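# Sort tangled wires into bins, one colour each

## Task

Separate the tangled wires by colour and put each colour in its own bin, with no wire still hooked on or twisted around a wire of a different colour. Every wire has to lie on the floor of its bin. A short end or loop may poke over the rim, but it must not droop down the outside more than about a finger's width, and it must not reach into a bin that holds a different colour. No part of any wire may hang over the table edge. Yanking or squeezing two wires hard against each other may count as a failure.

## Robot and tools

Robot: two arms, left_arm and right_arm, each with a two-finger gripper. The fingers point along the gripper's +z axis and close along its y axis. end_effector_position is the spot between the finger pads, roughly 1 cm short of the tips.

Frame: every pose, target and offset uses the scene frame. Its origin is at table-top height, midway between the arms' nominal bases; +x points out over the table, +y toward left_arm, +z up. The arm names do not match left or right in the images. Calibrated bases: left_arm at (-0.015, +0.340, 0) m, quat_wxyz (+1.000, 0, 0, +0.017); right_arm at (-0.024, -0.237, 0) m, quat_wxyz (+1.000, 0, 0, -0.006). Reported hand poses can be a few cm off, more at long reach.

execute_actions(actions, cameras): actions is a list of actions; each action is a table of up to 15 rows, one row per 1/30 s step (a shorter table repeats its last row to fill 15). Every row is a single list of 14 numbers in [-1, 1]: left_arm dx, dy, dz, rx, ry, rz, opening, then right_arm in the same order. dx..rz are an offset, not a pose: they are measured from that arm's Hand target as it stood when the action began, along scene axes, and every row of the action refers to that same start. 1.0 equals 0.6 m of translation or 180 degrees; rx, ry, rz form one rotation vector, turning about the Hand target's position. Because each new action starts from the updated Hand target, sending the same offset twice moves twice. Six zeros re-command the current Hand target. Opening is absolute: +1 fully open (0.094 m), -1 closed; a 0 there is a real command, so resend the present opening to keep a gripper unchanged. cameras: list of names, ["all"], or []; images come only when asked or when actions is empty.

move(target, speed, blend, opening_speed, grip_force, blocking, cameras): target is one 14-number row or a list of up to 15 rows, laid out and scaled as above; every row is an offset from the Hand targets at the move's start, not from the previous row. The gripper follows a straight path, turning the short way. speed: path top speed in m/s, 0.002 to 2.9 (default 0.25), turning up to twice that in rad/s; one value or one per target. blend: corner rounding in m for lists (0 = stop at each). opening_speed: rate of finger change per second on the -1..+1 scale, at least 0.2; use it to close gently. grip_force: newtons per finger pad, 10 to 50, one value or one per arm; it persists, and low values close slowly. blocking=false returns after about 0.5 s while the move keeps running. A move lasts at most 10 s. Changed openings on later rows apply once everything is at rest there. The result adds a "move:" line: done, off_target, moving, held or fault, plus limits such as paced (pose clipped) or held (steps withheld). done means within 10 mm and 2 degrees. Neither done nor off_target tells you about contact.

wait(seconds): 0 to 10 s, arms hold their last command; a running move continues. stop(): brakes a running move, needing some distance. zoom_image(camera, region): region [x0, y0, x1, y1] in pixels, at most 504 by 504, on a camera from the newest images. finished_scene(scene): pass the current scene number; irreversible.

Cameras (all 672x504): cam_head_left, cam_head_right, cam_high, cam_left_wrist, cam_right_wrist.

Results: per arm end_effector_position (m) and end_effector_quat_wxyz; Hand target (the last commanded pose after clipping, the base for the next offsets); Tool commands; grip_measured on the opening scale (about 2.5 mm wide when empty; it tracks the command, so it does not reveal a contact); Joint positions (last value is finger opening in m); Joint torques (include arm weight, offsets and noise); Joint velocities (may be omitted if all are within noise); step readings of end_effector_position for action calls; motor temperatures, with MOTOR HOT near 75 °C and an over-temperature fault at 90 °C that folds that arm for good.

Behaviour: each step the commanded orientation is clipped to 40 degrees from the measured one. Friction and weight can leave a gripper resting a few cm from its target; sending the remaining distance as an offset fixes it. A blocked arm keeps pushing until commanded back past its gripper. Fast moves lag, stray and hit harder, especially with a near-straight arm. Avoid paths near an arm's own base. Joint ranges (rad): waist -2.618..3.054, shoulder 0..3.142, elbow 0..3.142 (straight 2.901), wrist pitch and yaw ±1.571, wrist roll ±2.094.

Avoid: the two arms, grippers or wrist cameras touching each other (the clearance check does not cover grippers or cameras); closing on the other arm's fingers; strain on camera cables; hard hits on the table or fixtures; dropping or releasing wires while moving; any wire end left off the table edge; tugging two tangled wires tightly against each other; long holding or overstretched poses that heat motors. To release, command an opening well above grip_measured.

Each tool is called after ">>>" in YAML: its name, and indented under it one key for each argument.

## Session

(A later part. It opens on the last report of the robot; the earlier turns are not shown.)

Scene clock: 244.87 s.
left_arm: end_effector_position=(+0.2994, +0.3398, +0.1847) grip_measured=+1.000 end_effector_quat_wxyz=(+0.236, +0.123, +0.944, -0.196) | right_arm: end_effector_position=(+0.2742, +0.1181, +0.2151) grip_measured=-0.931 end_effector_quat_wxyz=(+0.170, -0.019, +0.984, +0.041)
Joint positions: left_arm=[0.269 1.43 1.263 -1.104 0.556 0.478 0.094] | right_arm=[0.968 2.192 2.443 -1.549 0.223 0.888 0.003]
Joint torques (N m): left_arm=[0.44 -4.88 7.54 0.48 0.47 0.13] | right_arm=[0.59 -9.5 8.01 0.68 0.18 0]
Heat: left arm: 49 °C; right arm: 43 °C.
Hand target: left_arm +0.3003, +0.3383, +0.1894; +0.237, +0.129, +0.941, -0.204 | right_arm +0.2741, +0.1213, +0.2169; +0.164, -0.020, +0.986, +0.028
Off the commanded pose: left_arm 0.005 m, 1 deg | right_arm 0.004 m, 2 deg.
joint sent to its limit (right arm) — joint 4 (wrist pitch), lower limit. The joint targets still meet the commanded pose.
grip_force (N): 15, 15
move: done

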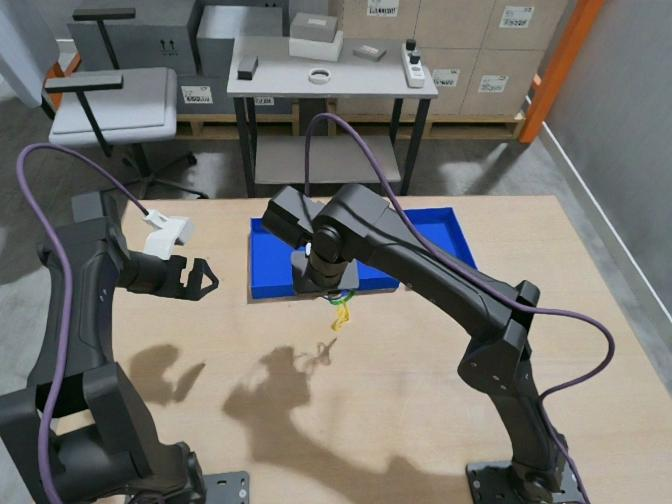

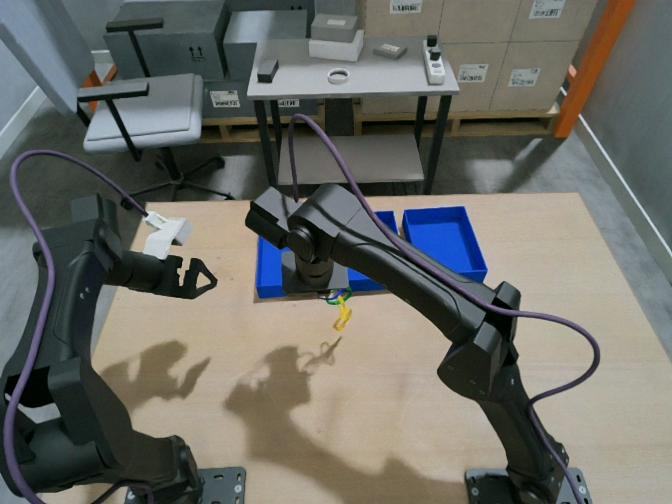

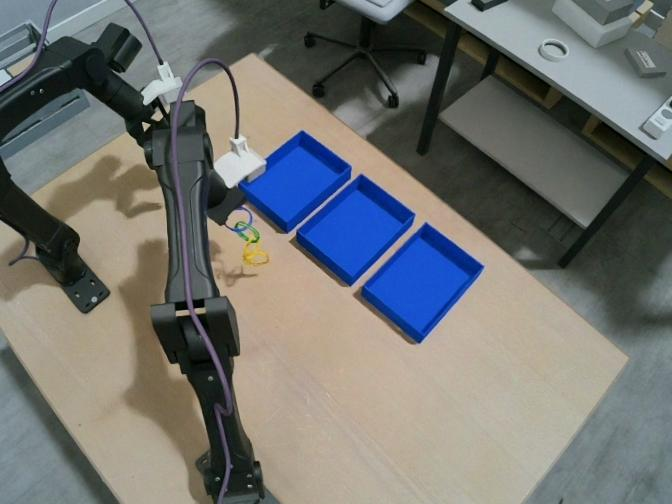

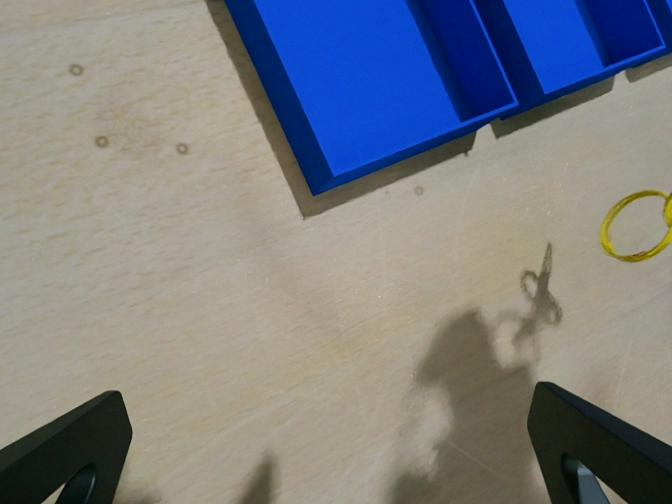

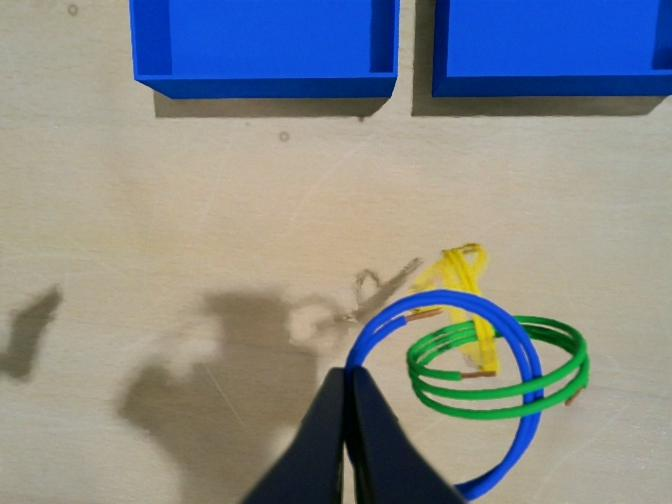

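>>> move:
  target:
    - [0,0,0,0,0,0,1,0,-0.03,-0.10,0,0,0,-0.96]
    - [0,0,0,0,0,0,1,0.0,0.07,-0.32,0,0,0,-0.96]
  speed: 0.05
  blend: 0.01
  cameras: ["cam_right_wrist"]

>>> zoom_image:
  camera: "cam_right_wrist"
  region: [300, 250, 672, 504]

Scene clock: 267.03 s.
left_arm: end_effector_position=(+0.2994, +0.3398, +0.1847) grip_measured=+1.000 end_effector_quat_wxyz=(+0.236, +0.123, +0.944, -0.196) | right_arm: end_effector_position=(+0.2753, +0.1655, +0.0381) grip_measured=-0.931 end_effector_quat_wxyz=(+0.162, -0.020, +0.986, +0.042)
Joint positions: left_arm=[0.269 1.43 1.263 -1.104 0.556 0.478 0.094] | right_arm=[1.021 2.271 1.855 -0.9 0.223 0.94 0.003]
Joint torques (N m): left_arm=[0.24 -4.62 7.6 0.46 0.44 0.11] | right_arm=[0.57 -10.1 5.12 0.91 0.32 0.07]
Heat: left arm: 49 °C; right arm: 44 °C.
Hand target: left_arm +0.3003, +0.3383, +0.1894; +0.237, +0.129, +0.941, -0.204 | right_arm +0.2740, +0.1635, +0.0251; +0.164, -0.020, +0.986, +0.029
Off the commanded pose: left_arm 0.005 m, 1 deg | right_arm 0.013 m, 2 deg.
grip_force (N): 15, 15
move: off_target (right_arm)
Images, in order (width x height): cam_right_wrist 672x504.

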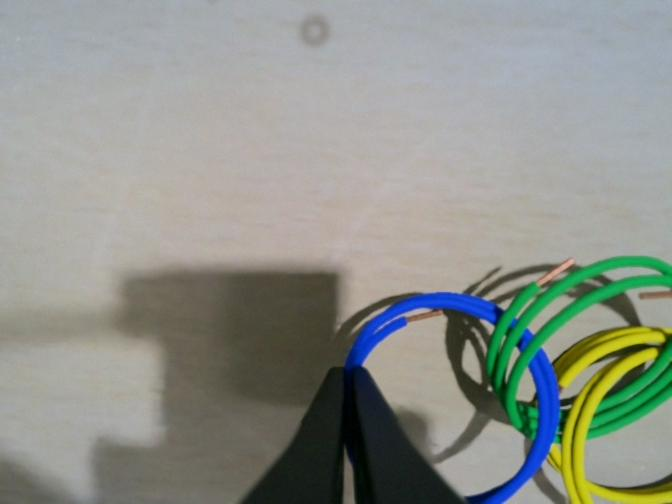

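Scaled by 1.355 from the camera's 672x504 image, which has a finer 960x720 frame.

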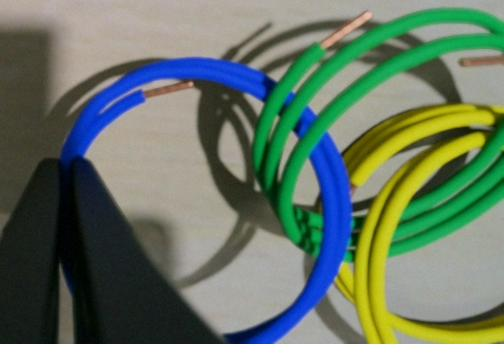

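>>> move:
  target: [0,0,0,0,0,0,1,0,0.0,-0.018,0,0,0,-0.96]
  speed: 0.05
  cameras: ["cam_right_wrist"]

>>> move:
  target: [0,0,0,0,0,0,1,0,0.0,0.0,0,0,0,-0.75]
  speed: 0.05
  opening_speed: 0.5
  cameras: ["cam_right_wrist"]

Scene clock: 277.90 s.
left_arm: end_effector_position=(+0.2994, +0.3398, +0.1847) grip_measured=+1.000 end_effector_quat_wxyz=(+0.236, +0.123, +0.944, -0.196) | right_arm: end_effector_position=(+0.2761, +0.1668, +0.0292) grip_measured=-0.931 end_effector_quat_wxyz=(+0.164, -0.020, +0.985, +0.045)
Joint positions: left_arm=[0.269 1.43 1.263 -1.104 0.556 0.478 0.094] | right_arm=[1.021 2.28 1.833 -0.864 0.223 0.94 0.003]
Joint torques (N m): left_arm=[0.32 -4.59 7.5 0.5 0.47 0.1] | right_arm=[0.57 -10.02 4.78 0.91 0.32 0.07]
Heat: left arm: 49 °C; right arm: 43 °C.
Hand target: left_arm +0.3003, +0.3383, +0.1894; +0.237, +0.129, +0.941, -0.204 | right_arm +0.2740, +0.1635, +0.0142; +0.164, -0.020, +0.986, +0.029
Off the commanded pose: left_arm 0.005 m, 1 deg | right_arm 0.015 m, 2 deg.
grip_force (N): 15, 15
move: off_target (right_arm)
Images, in order (width x height): cam_right_wrist 672x504.

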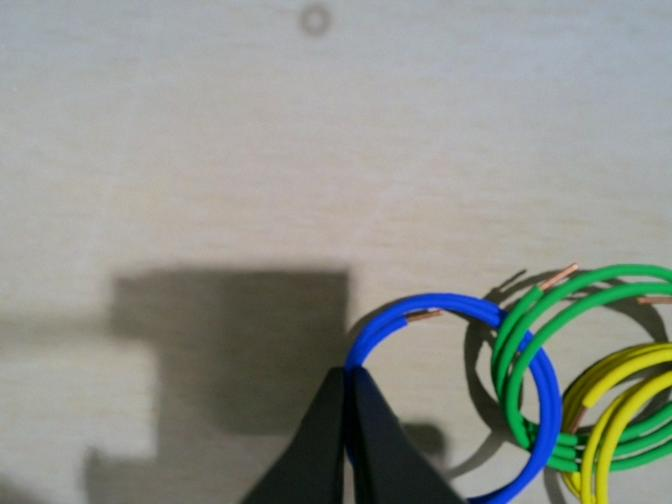

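Scene clock: 278.53 s.
left_arm: end_effector_position=(+0.2994, +0.3398, +0.1847) grip_measured=+1.000 end_effector_quat_wxyz=(+0.236, +0.123, +0.944, -0.196) | right_arm: end_effector_position=(+0.2762, +0.1669, +0.0293) grip_measured=-0.752 end_effector_quat_wxyz=(+0.164, -0.020, +0.985, +0.045)
Joint positions: left_arm=[0.269 1.43 1.263 -1.104 0.556 0.478 0.094] | right_arm=[1.021 2.28 1.833 -0.863 0.223 0.941 0.012]
Joint torques (N m): left_arm=[0.39 -4.62 7.58 0.51 0.49 0.1] | right_arm=[0.55 -10 4.78 0.91 0.32 0.07]
Heat: left arm: 49 °C; right arm: 43 °C.
Hand target: left_arm +0.3003, +0.3383, +0.1894; +0.237, +0.129, +0.941, -0.204 | right_arm +0.2740, +0.1634, +0.0141; +0.164, -0.020, +0.986, +0.028
Off the commanded pose: left_arm 0.005 m, 1 deg | right_arm 0.016 m, 2 deg.
grip_force (N): 15, 15
move: off_target (right_arm)
Images, in order (width x height): cam_right_wrist 672x504.

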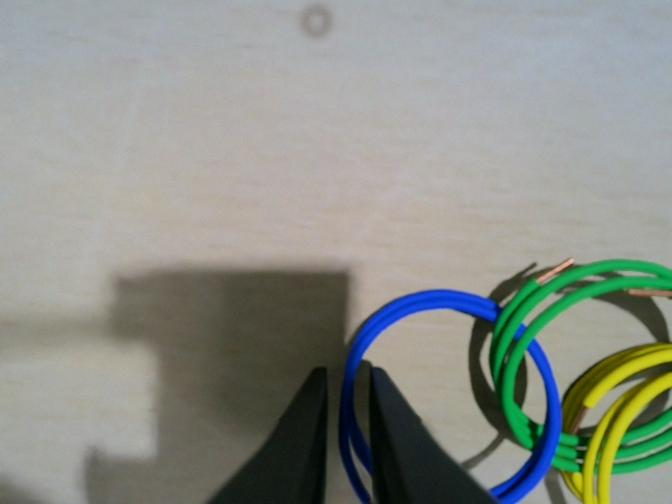

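>>> move:
  target:
    - [0,0,0,0,0,0,1,0,0.0,0.1,0,0,0,-0.6]
    - [0,0,0,0,0,0,1,-0.05,-0.12,0.13,0,0,0,-0.6]
  speed: [0.1,0.2]
  blend: 0.02
  cameras: ["all"]

>>> zoom_image:
  camera: "cam_right_wrist"
  region: [100, 200, 480, 504]

Scene clock: 287.27 s.
left_arm: end_effector_position=(+0.2994, +0.3398, +0.1847) grip_measured=+1.000 end_effector_quat_wxyz=(+0.236, +0.123, +0.944, -0.196) | right_arm: end_effector_position=(+0.2418, +0.0948, +0.0857) grip_measured=-0.601 end_effector_quat_wxyz=(+0.153, -0.021, +0.988, +0.024)
Joint positions: left_arm=[0.269 1.43 1.263 -1.104 0.556 0.478 0.094] | right_arm=[0.999 1.963 1.577 -0.966 0.223 0.921 0.019]
Joint torques (N m): left_arm=[0.28 -4.94 7.69 0.47 0.49 0.11] | right_arm=[-0.29 -11.59 4.67 0.83 0.23 -0.07]
Heat: left arm: 50 °C; right arm: 46 °C.
Hand target: left_arm +0.3003, +0.3383, +0.1894; +0.237, +0.129, +0.941, -0.204 | right_arm +0.2440, +0.0914, +0.0921; +0.163, -0.020, +0.986, +0.028
Off the commanded pose: left_arm 0.005 m, 1 deg | right_arm 0.008 m, 1 deg.
grip_force (N): 15, 15
move: done

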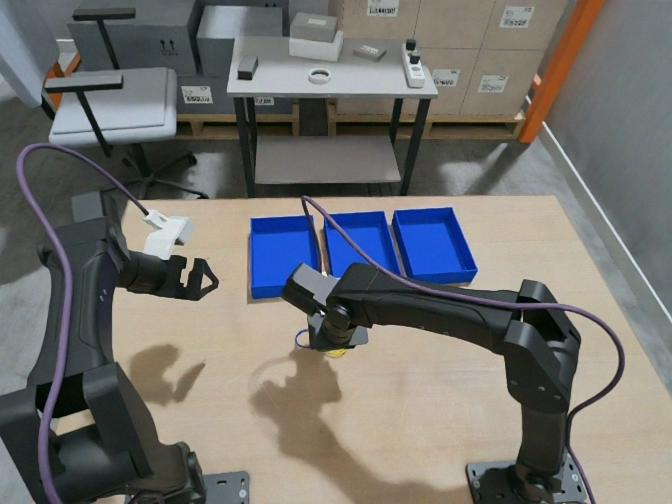

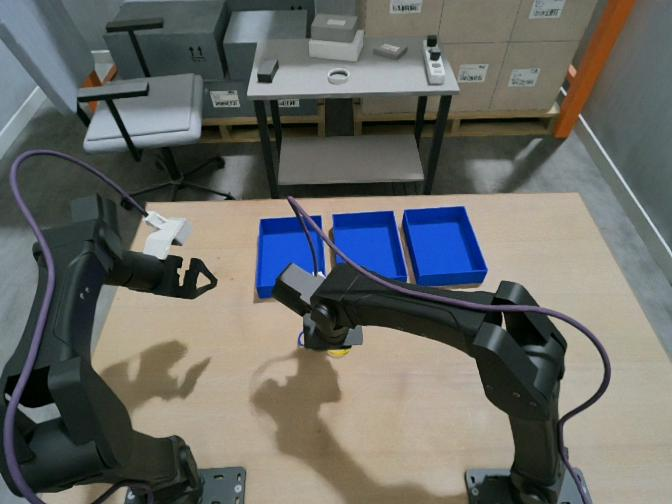

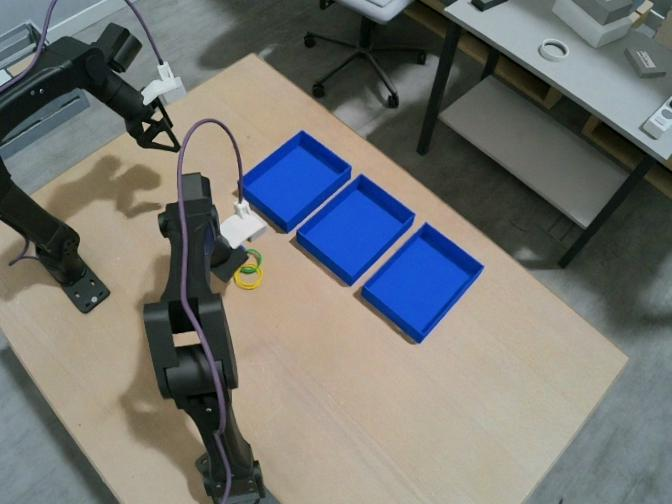

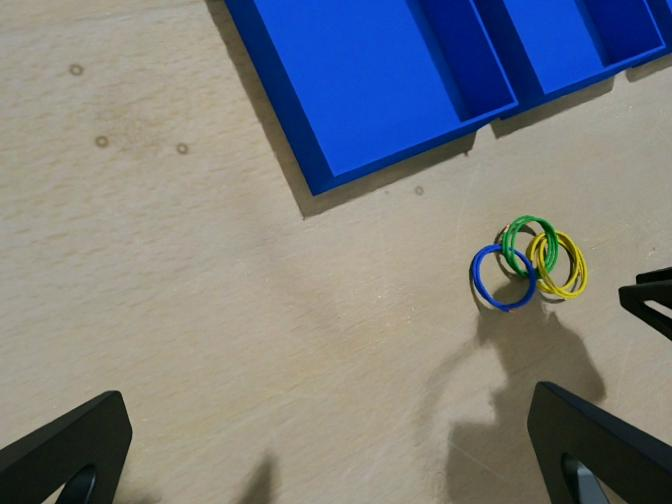

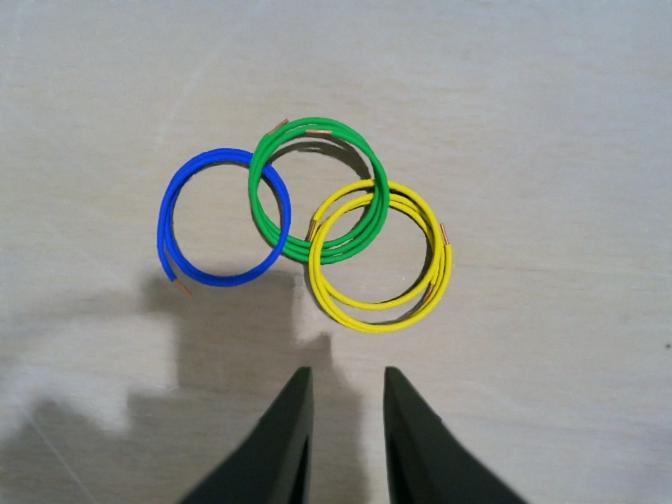

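Scaled by 1.326 from the camera's 672x504 image, which has a finer 960x720 frame.

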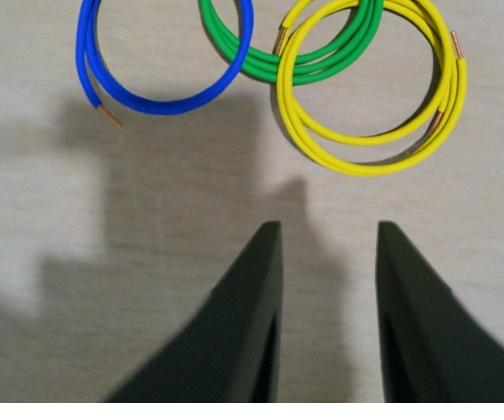

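>>> zoom_image:
  camera: "cam_right_wrist"
  region: [150, 110, 310, 300]

>>> zoom_image:
  camera: "cam_right_wrist"
  region: [230, 100, 400, 280]

>>> zoom_image:
  camera: "cam_right_wrist"
  region: [290, 160, 470, 345]

Scaled by 2.653 from the camera's 672x504 image, which has a finer 960x720 frame.

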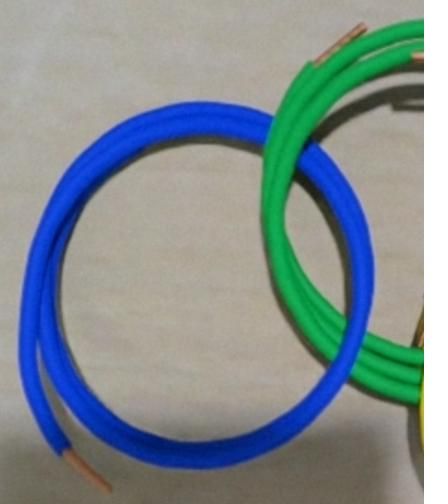

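Scaled by 2.800 from the camera's 672x504 image, which has a finer 960x720 frame.

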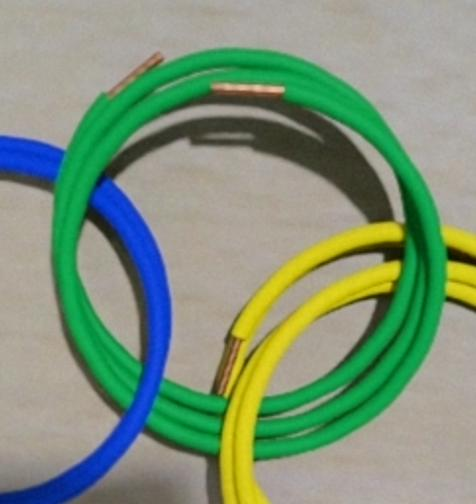

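Scaled by 2.724 from the camera's 672x504 image, which has a finer 960x720 frame.

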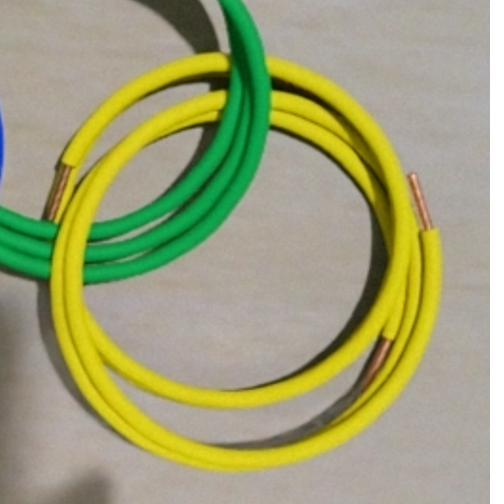

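>>> move:
  target:
    - [0,0,0,0,0,0,1,0,-0.22,0.0,0,0,0,-0.6]
    - [-0.02,-0.295,-0.2,0.097,-0.042,-0.089,-0.4,0,-0.22,0.0,0,0,0,-0.6]
  speed: 0.2
  cameras: ["cam_left_wrist","cam_head_left"]

Scene clock: 401.60 s.
left_arm: end_effector_position=(+0.2874, +0.1618, +0.0732) grip_measured=+0.186 end_effector_quat_wxyz=(+0.244, +0.308, +0.916, -0.083) | right_arm: end_effector_position=(+0.2457, -0.0395, +0.0894) grip_measured=-0.601 end_effector_quat_wxyz=(+0.158, -0.019, +0.987, +0.021)
Joint positions: left_arm=[-0.53 1.466 0.859 -0.449 0.078 0.134 0.056] | right_arm=[0.734 1.572 1.114 -0.841 0.171 0.661 0.019]
Joint velocities: left_arm=[-0.002 0.002 -0.022 0.051 -0.007 0.081 -0.008] | right_arm=[within noise]
Joint torques (N m): left_arm=[-0.35 -5.24 5.27 1.25 0.01 -0.09] | right_arm=[-0.14 -7.95 4.6 0.95 0 -0.07]
Motor temperatures (°C): left_arm=[33 37 51 34 32 33 34] | right_arm=[31 47 41 36 34 32 33]
Heat: left arm: 51 °C; right arm: 47 °C.
Hand target: left_arm +0.2882, +0.1613, +0.0694; +0.245, +0.305, +0.917, -0.082 | right_arm +0.2441, -0.0406, +0.0922; +0.164, -0.020, +0.986, +0.029
Off the commanded pose: left_arm 0.004 m, 0 deg | right_arm 0.003 m, 1 deg.
grip_force (N): 15, 15
move: moving (left_arm; no rest 5 s after target 2's new opening was sent)
Images, in order (width x height): cam_head_left 672x504, cam_left_wrist 672x504.

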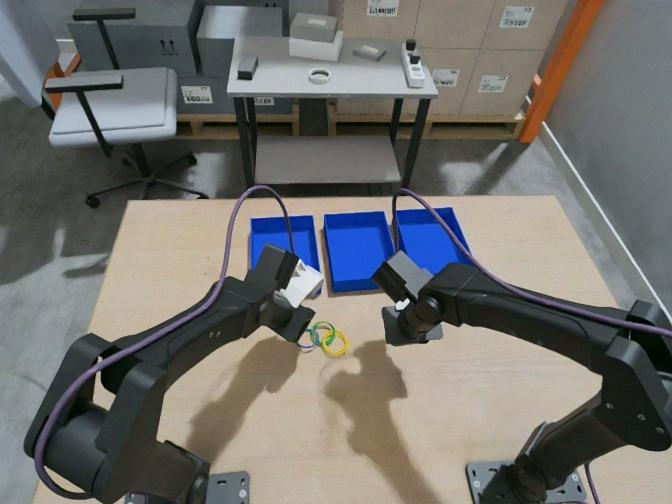

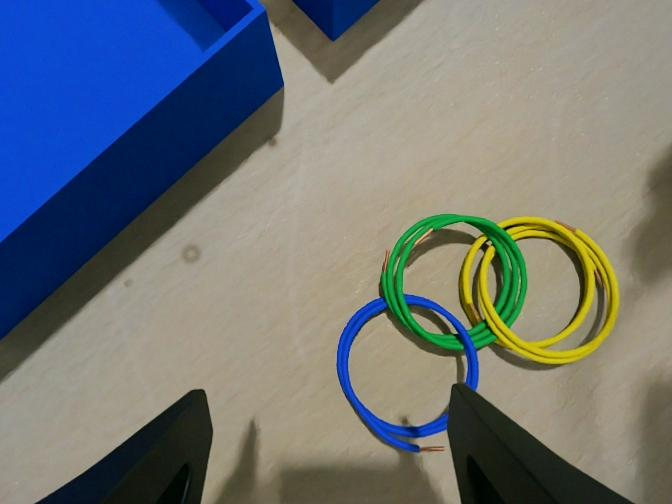

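>>> move:
  target: [-0.004,-0.005,-0.065,0,0,0,-0.5,0,0,0.0,0,0,0,-0.6]
  speed: 0.1
  grip_force: [40,15]
  cameras: ["cam_left_wrist","cam_right_wrist"]

Scene clock: 416.10 s.
left_arm: end_effector_position=(+0.2861, +0.1600, +0.0341) grip_measured=-0.497 end_effector_quat_wxyz=(+0.243, +0.306, +0.917, -0.082) | right_arm: end_effector_position=(+0.2457, -0.0395, +0.0894) grip_measured=-0.601 end_effector_quat_wxyz=(+0.158, -0.019, +0.987, +0.021)
Joint positions: left_arm=[-0.539 1.54 0.756 -0.271 0.071 0.122 0.024] | right_arm=[0.734 1.572 1.114 -0.841 0.171 0.661 0.019]
Joint torques (N m): left_arm=[-0.81 -5.38 5.05 1.28 0.02 -0.08] | right_arm=[-0.16 -7.97 4.62 0.95 0 -0.07]
Heat: left arm: 50 °C; right arm: 48 °C.
Hand target: left_arm +0.2860, +0.1584, +0.0305; +0.245, +0.305, +0.917, -0.082 | right_arm +0.2441, -0.0406, +0.0922; +0.164, -0.020, +0.986, +0.029
Off the commanded pose: left_arm 0.004 m, 0 deg | right_arm 0.003 m, 1 deg.
grip_force (N): 40, 15
move: done
Images, in order (width x height): cam_left_wrist 672x504, cam_right_wrist 672x504.

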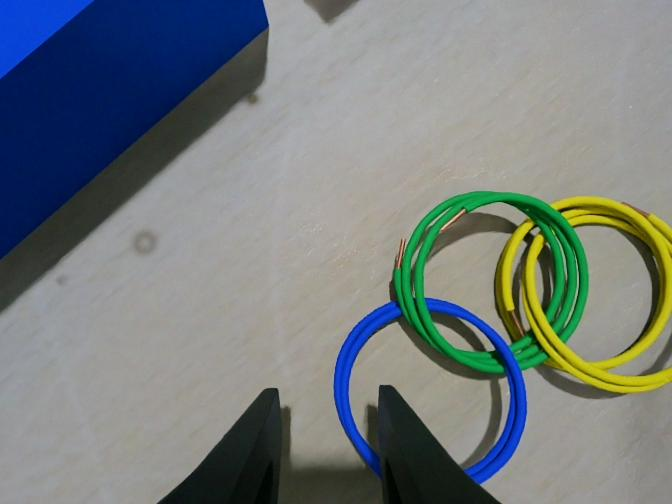

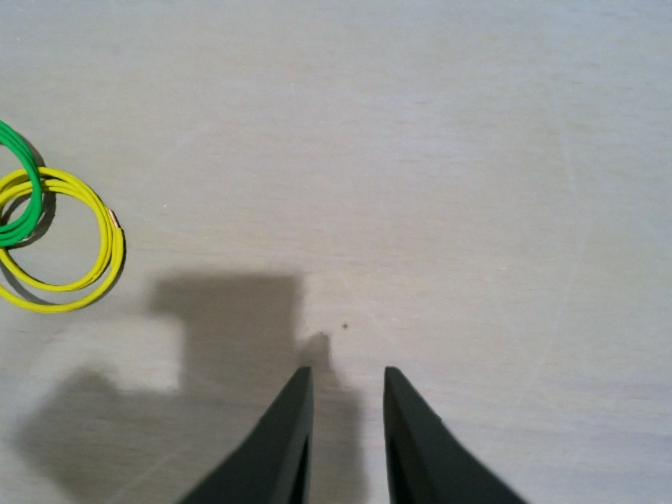

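>>> move:
  target: [0.0,0.0,-0.03,0,0,0,-0.5,0,0,0.0,0,0,0,-0.6]
  speed: 0.06
  cameras: ["cam_left_wrist"]

Scene clock: 424.77 s.
left_arm: end_effector_position=(+0.2867, +0.1597, +0.0168) grip_measured=-0.497 end_effector_quat_wxyz=(+0.244, +0.306, +0.916, -0.082) | right_arm: end_effector_position=(+0.2457, -0.0395, +0.0894) grip_measured=-0.601 end_effector_quat_wxyz=(+0.158, -0.019, +0.987, +0.021)
Joint positions: left_arm=[-0.539 1.586 0.717 -0.185 0.071 0.122 0.024] | right_arm=[0.734 1.572 1.114 -0.841 0.171 0.661 0.019]
Joint torques (N m): left_arm=[-0.58 -5.52 4.75 1.27 0.01 -0.11] | right_arm=[-0.17 -7.97 4.62 0.96 0 -0.07]
Heat: left arm: 51 °C; right arm: 48 °C.
Hand target: left_arm +0.2859, +0.1584, +0.0125; +0.245, +0.305, +0.917, -0.082 | right_arm +0.2441, -0.0406, +0.0922; +0.164, -0.020, +0.986, +0.029
Off the commanded pose: left_arm 0.005 m, 0 deg | right_arm 0.003 m, 1 deg.
grip_force (N): 40, 15
move: done
Images, in order (width x height): cam_left_wrist 672x504.

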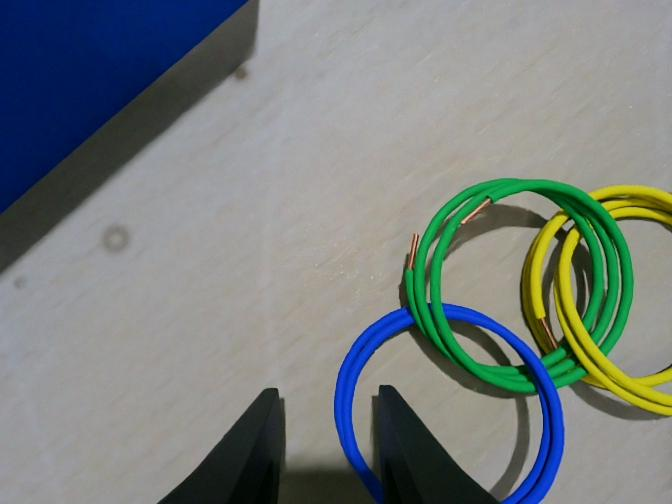

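>>> move:
  target:
    - [0.0,0.0,-0.014,0,0,0,-0.5,0,0,0.0,0,0,0,-0.6]
    - [0.0,0.0,-0.014,0,0,0,-0.95,0,0,0.0,0,0,0,-0.6]
  speed: 0.06
  opening_speed: 0.3
  grip_force: [20,20]
  cameras: ["cam_left_wrist"]

Scene clock: 437.97 s.
left_arm: end_effector_position=(+0.2881, +0.1589, +0.0102) grip_measured=-0.937 end_effector_quat_wxyz=(+0.248, +0.306, +0.916, -0.083) | right_arm: end_effector_position=(+0.2457, -0.0395, +0.0894) grip_measured=-0.601 end_effector_quat_wxyz=(+0.158, -0.019, +0.987, +0.021)
Joint positions: left_arm=[-0.539 1.607 0.702 -0.142 0.071 0.121 0.003] | right_arm=[0.734 1.572 1.114 -0.841 0.171 0.661 0.019]
Joint torques (N m): left_arm=[-0.91 -5.31 4.4 1.31 0.01 -0.1] | right_arm=[-0.16 -7.97 4.6 0.95 0 -0.07]
Heat: left arm: 50 °C; right arm: 48 °C.
Hand target: left_arm +0.2860, +0.1583, +0.0041; +0.245, +0.305, +0.916, -0.082 | right_arm +0.2441, -0.0406, +0.0922; +0.164, -0.020, +0.986, +0.029
Off the commanded pose: left_arm 0.007 m, 0 deg | right_arm 0.003 m, 1 deg.
grip_force (N): 20, 20
move: done
Images, in order (width x height): cam_left_wrist 672x504.

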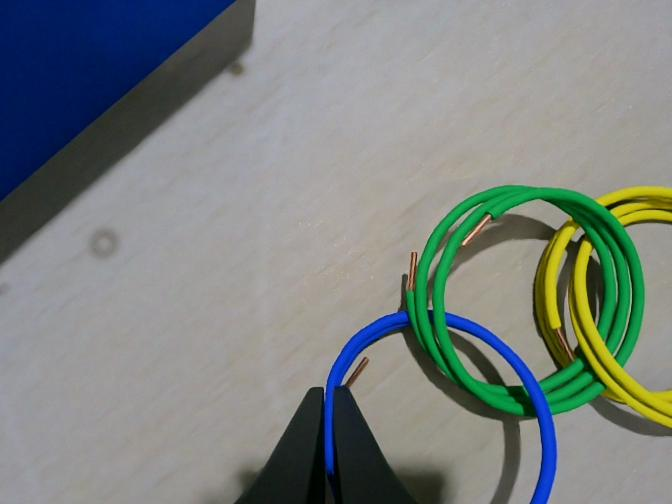

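>>> move:
  target: [-0.03,0.07,0.025,0,0,0,-0.95,0.02,0.11,0.0,0,0,0,-0.6]
  speed: 0.05
  cameras: ["cam_left_wrist","cam_right_wrist","cam_head_left"]

>>> zoom_image:
  camera: "cam_right_wrist"
  region: [50, 50, 350, 350]

Scene clock: 447.60 s.
left_arm: end_effector_position=(+0.2730, +0.1975, +0.0191) grip_measured=-0.938 end_effector_quat_wxyz=(+0.249, +0.302, +0.917, -0.080) | right_arm: end_effector_position=(+0.2503, +0.0211, +0.0873) grip_measured=-0.601 end_effector_quat_wxyz=(+0.155, -0.023, +0.987, +0.032)
Joint positions: left_arm=[-0.432 1.462 0.609 -0.2 0.117 0.209 0.003] | right_arm=[0.851 1.741 1.292 -0.859 0.18 0.77 0.019]
Joint torques (N m): left_arm=[0.7 -6.76 4.52 0.95 0.11 0.09] | right_arm=[0.46 -6.09 8.92 0.67 0.3 0.06]
Heat: left arm: 50 °C; right arm: 48 °C.
Hand target: left_arm +0.2679, +0.2003, +0.0190; +0.245, +0.305, +0.917, -0.082 | right_arm +0.2560, +0.0253, +0.0921; +0.164, -0.020, +0.986, +0.028
Off the commanded pose: left_arm 0.006 m, 1 deg | right_arm 0.009 m, 1 deg.
grip_force (N): 20, 20
move: done
Images, in order (width x height): cam_head_left 672x504, cam_left_wrist 672x504, cam_right_wrist 672x504.

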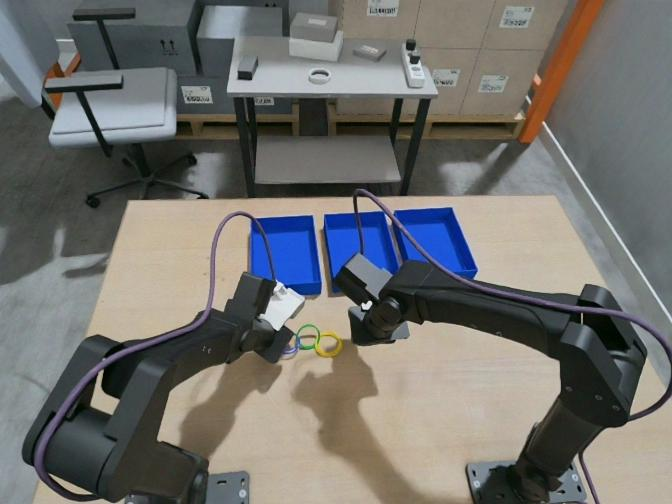

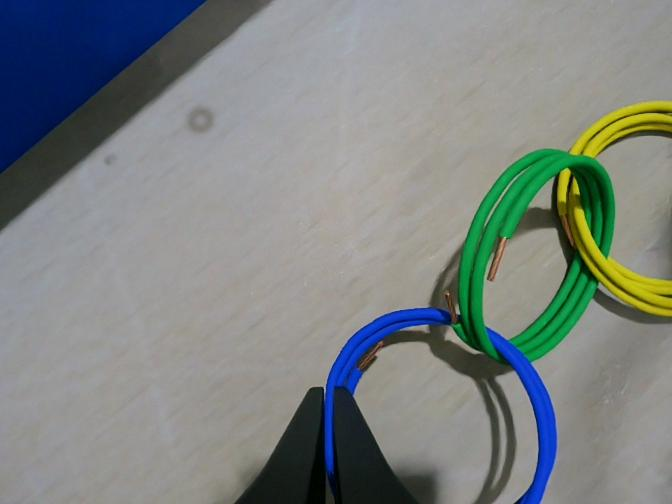

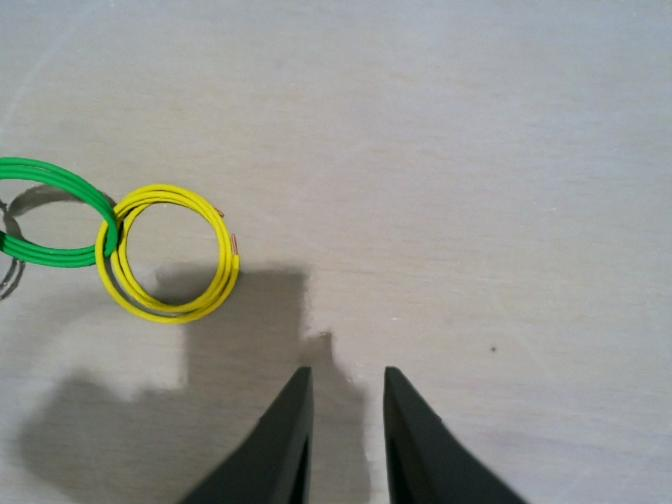

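Scaled by 1.680 from the camera's 672x504 image, which has a finer 960x720 frame.

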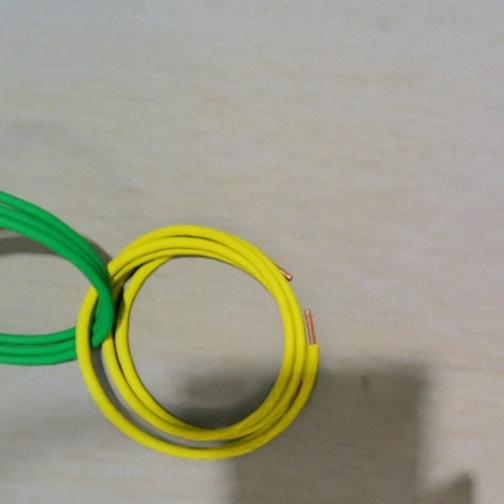

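>>> move:
  target: [0.02,0.0,0.2,0,0,0,-0.95,0,0,0.05,0,0,0,-0.6]
  speed: 0.06
  cameras: ["cam_left_wrist","cam_right_wrist","cam_head_left"]

>>> zoom_image:
  camera: "cam_left_wrist"
  region: [300, 200, 672, 504]

Scene clock: 472.57 s.
left_arm: end_effector_position=(+0.2787, +0.2000, +0.1278) grip_measured=-0.938 end_effector_quat_wxyz=(+0.235, +0.303, +0.920, -0.078) | right_arm: end_effector_position=(+0.2507, +0.0215, +0.1119) grip_measured=-0.601 end_effector_quat_wxyz=(+0.150, -0.023, +0.988, +0.027)
Joint positions: left_arm=[-0.413 1.332 0.985 -0.736 0.124 0.227 0.003] | right_arm=[0.851 1.741 1.394 -0.977 0.18 0.77 0.019]
Joint torques (N m): left_arm=[0.46 -6.46 7.9 0.84 0.19 0.13] | right_arm=[0.46 -7.38 8.98 0.64 0.29 0.07]
Motor temperatures (°C): left_arm=[33 38 51 35 32 33 35] | right_arm=[31 47 46 37 34 32 33]
Heat: left arm: 51 °C; right arm: 47 °C.
Hand target: left_arm +0.2799, +0.2003, +0.1390; +0.245, +0.305, +0.917, -0.082 | right_arm +0.2561, +0.0254, +0.1222; +0.164, -0.020, +0.986, +0.029
Off the commanded pose: left_arm 0.011 m, 1 deg | right_arm 0.012 m, 2 deg.
grip_force (N): 20, 20
move: off_target (left_arm, right_arm)
Images, in order (width x height): cam_head_left 672x504, cam_left_wrist 672x504, cam_right_wrist 672x504.

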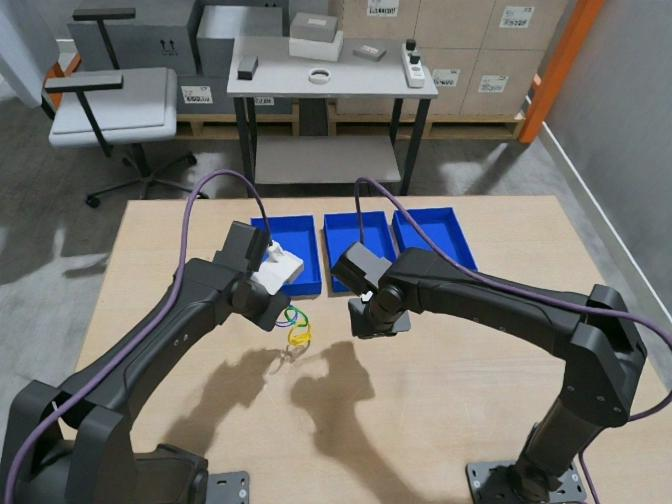

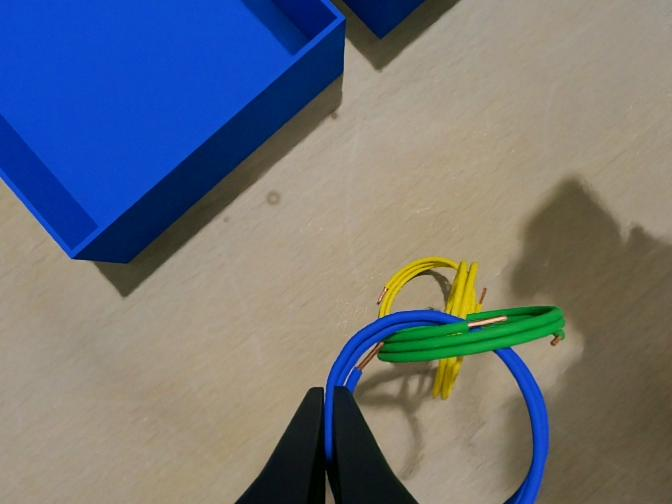

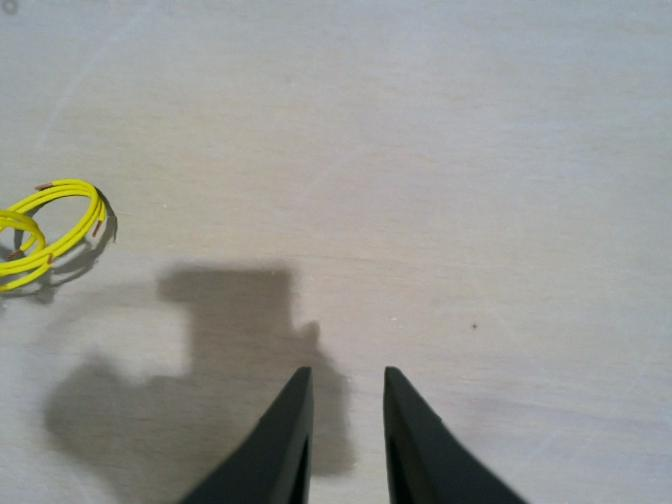

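Scaled by 1.355 from the camera's 672x504 image, which has a finer 960x720 frame.

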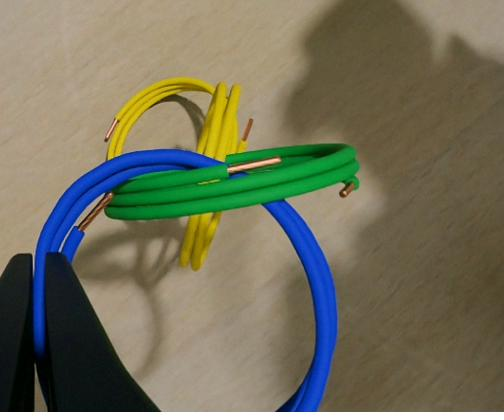

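>>> move:
  target: [0.0,0.0,0.0,0,0,0,-0.95,-0.068,0.06,0.08,0.089,-0.235,0.221,-0.6]
  speed: 0.15
  cameras: ["cam_left_wrist","cam_right_wrist","cam_head_left"]

>>> zoom_image:
  camera: "cam_right_wrist"
  region: [200, 100, 500, 400]

Scene clock: 503.03 s.
left_arm: end_effector_position=(+0.2787, +0.2001, +0.1278) grip_measured=-0.938 end_effector_quat_wxyz=(+0.235, +0.303, +0.920, -0.078) | right_arm: end_effector_position=(+0.2181, +0.0631, +0.1679) grip_measured=-0.601 end_effector_quat_wxyz=(+0.477, -0.330, +0.790, +0.197)
Joint positions: left_arm=[-0.413 1.332 0.985 -0.737 0.124 0.227 0.003] | right_arm=[0.974 1.209 0.646 0.072 0.156 0.078 0.019]
Joint torques (N m): left_arm=[0.72 -6.15 7.82 0.83 0.16 0.06] | right_arm=[-0.13 -5.09 5.39 2.16 -0.13 -0.05]
Motor temperatures (°C): left_arm=[33 39 56 35 32 33 35] | right_arm=[31 47 45 37 34 32 33]
Heat: left arm: 56 °C; right arm: 47 °C.
Hand target: left_arm +0.2799, +0.2003, +0.1390; +0.245, +0.305, +0.917, -0.082 | right_arm +0.2152, +0.0614, +0.1701; +0.482, -0.332, +0.785, +0.203
Off the commanded pose: left_arm 0.011 m, 1 deg | right_arm 0.004 m, 1 deg.
grip_force (N): 20, 20
move: off_target (left_arm)
Images, in order (width x height): cam_head_left 672x504, cam_left_wrist 672x504, cam_right_wrist 672x504.

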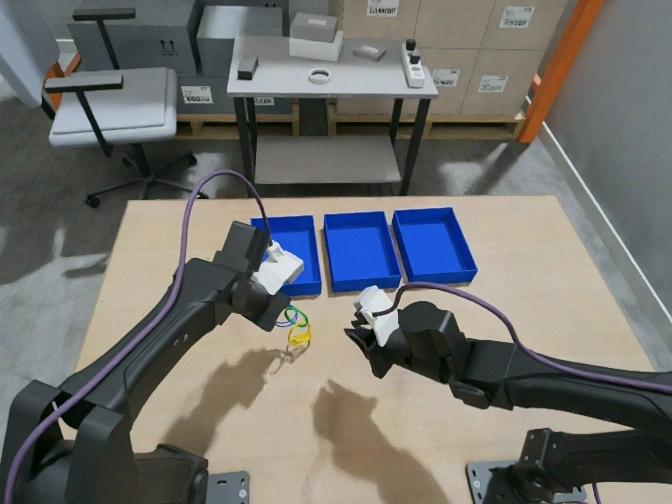

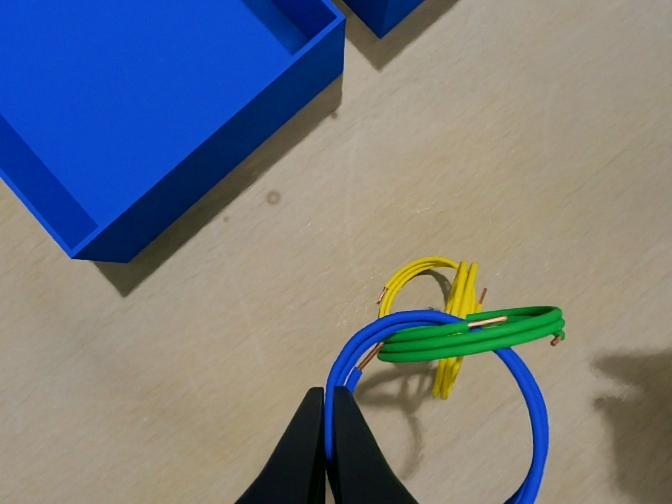

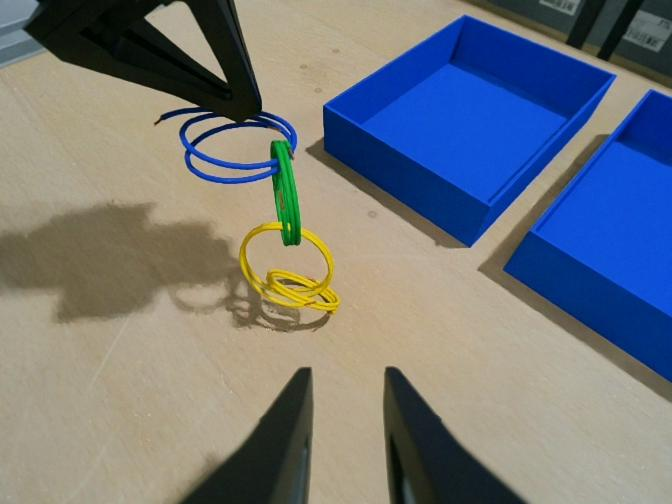

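Scaled by 1.680 from the camera's 672x504 image, which has a finer 960x720 frame.

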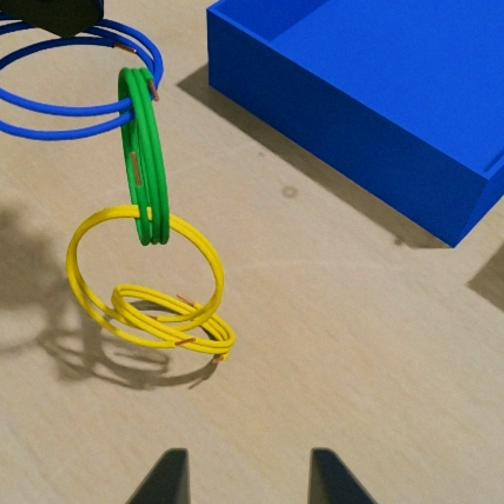

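>>> zoom_image:
  camera: "cam_right_wrist"
  region: [240, 100, 350, 260]

>>> zoom_image:
  camera: "cam_left_wrist"
  region: [360, 240, 580, 420]

Scaled by 3.150 from the camera's 672x504 image, which has a finer 960x720 frame.

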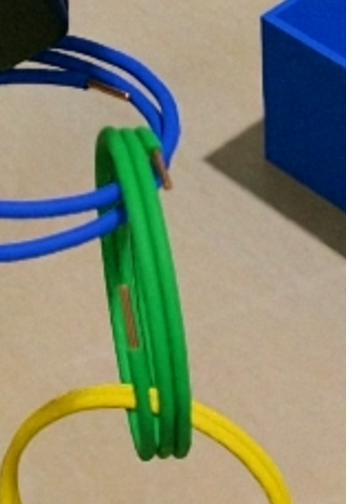

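Scaled by 2.291 from the camera's 672x504 image, which has a finer 960x720 frame.

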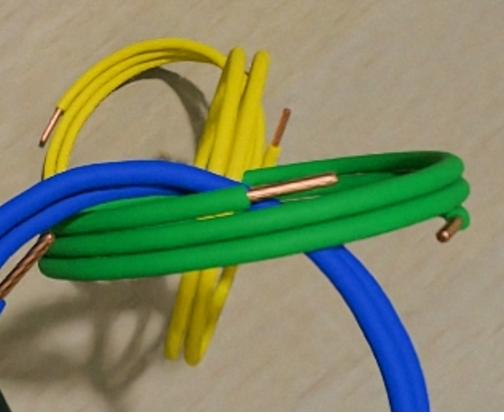

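>>> move:
  target: [0.0,0.0,0.0,0,0,0,-0.95,0.04,0.095,-0.073,0,0,0,-0.25]
  speed: 0.1
  cameras: ["cam_left_wrist","cam_right_wrist"]

>>> zoom_image:
  camera: "cam_right_wrist"
  region: [200, 100, 500, 400]

Scene clock: 594.50 s.
left_arm: end_effector_position=(+0.2787, +0.2001, +0.1278) grip_measured=-0.938 end_effector_quat_wxyz=(+0.235, +0.303, +0.920, -0.078) | right_arm: end_effector_position=(+0.2338, +0.1087, +0.1153) grip_measured=-0.251 end_effector_quat_wxyz=(+0.469, -0.340, +0.791, +0.197)
Joint positions: left_arm=[-0.413 1.332 0.985 -0.737 0.124 0.227 0.003] | right_arm=[1.011 1.526 0.67 0.345 0.171 0.086 0.035]
Joint torques (N m): left_arm=[0.68 -6.31 7.82 0.86 0.18 0.08] | right_arm=[0.57 -4.18 8.92 2.17 0.18 0.08]
Motor temperatures (°C): left_arm=[33 40 58 36 32 33 35] | right_arm=[31 41 43 43 34 32 33]
Heat: left arm: 58 °C; right arm: 43 °C.
Hand target: left_arm +0.2799, +0.2003, +0.1390; +0.245, +0.305, +0.917, -0.082 | right_arm +0.2393, +0.1184, +0.1262; +0.482, -0.332, +0.785, +0.203
Off the commanded pose: left_arm 0.011 m, 1 deg | right_arm 0.016 m, 2 deg.
grip_force (N): 20, 20
move: off_target (left_arm, right_arm)
Images, in order (width x height): cam_left_wrist 672x504, cam_right_wrist 672x504.

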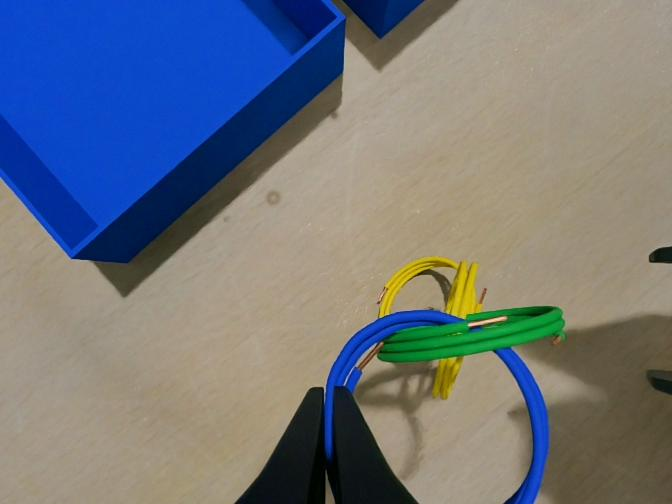

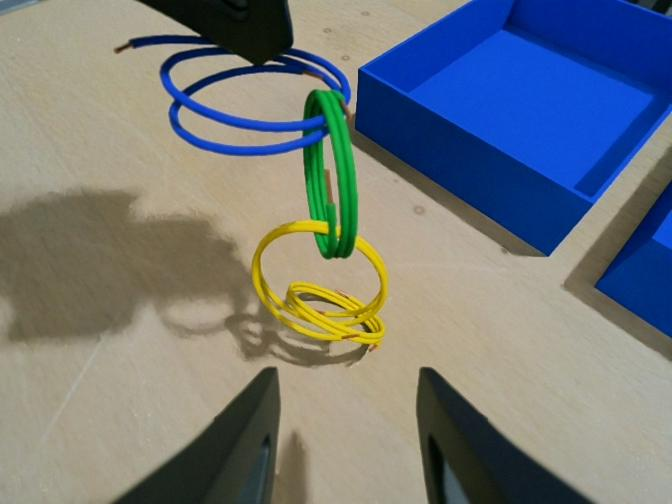

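Scaled by 1.680 from the camera's 672x504 image, which has a finer 960x720 frame.

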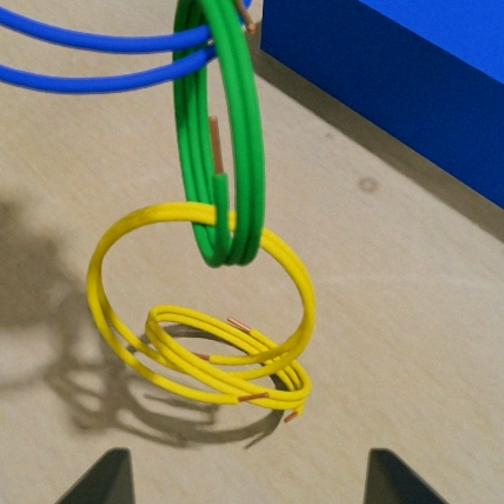

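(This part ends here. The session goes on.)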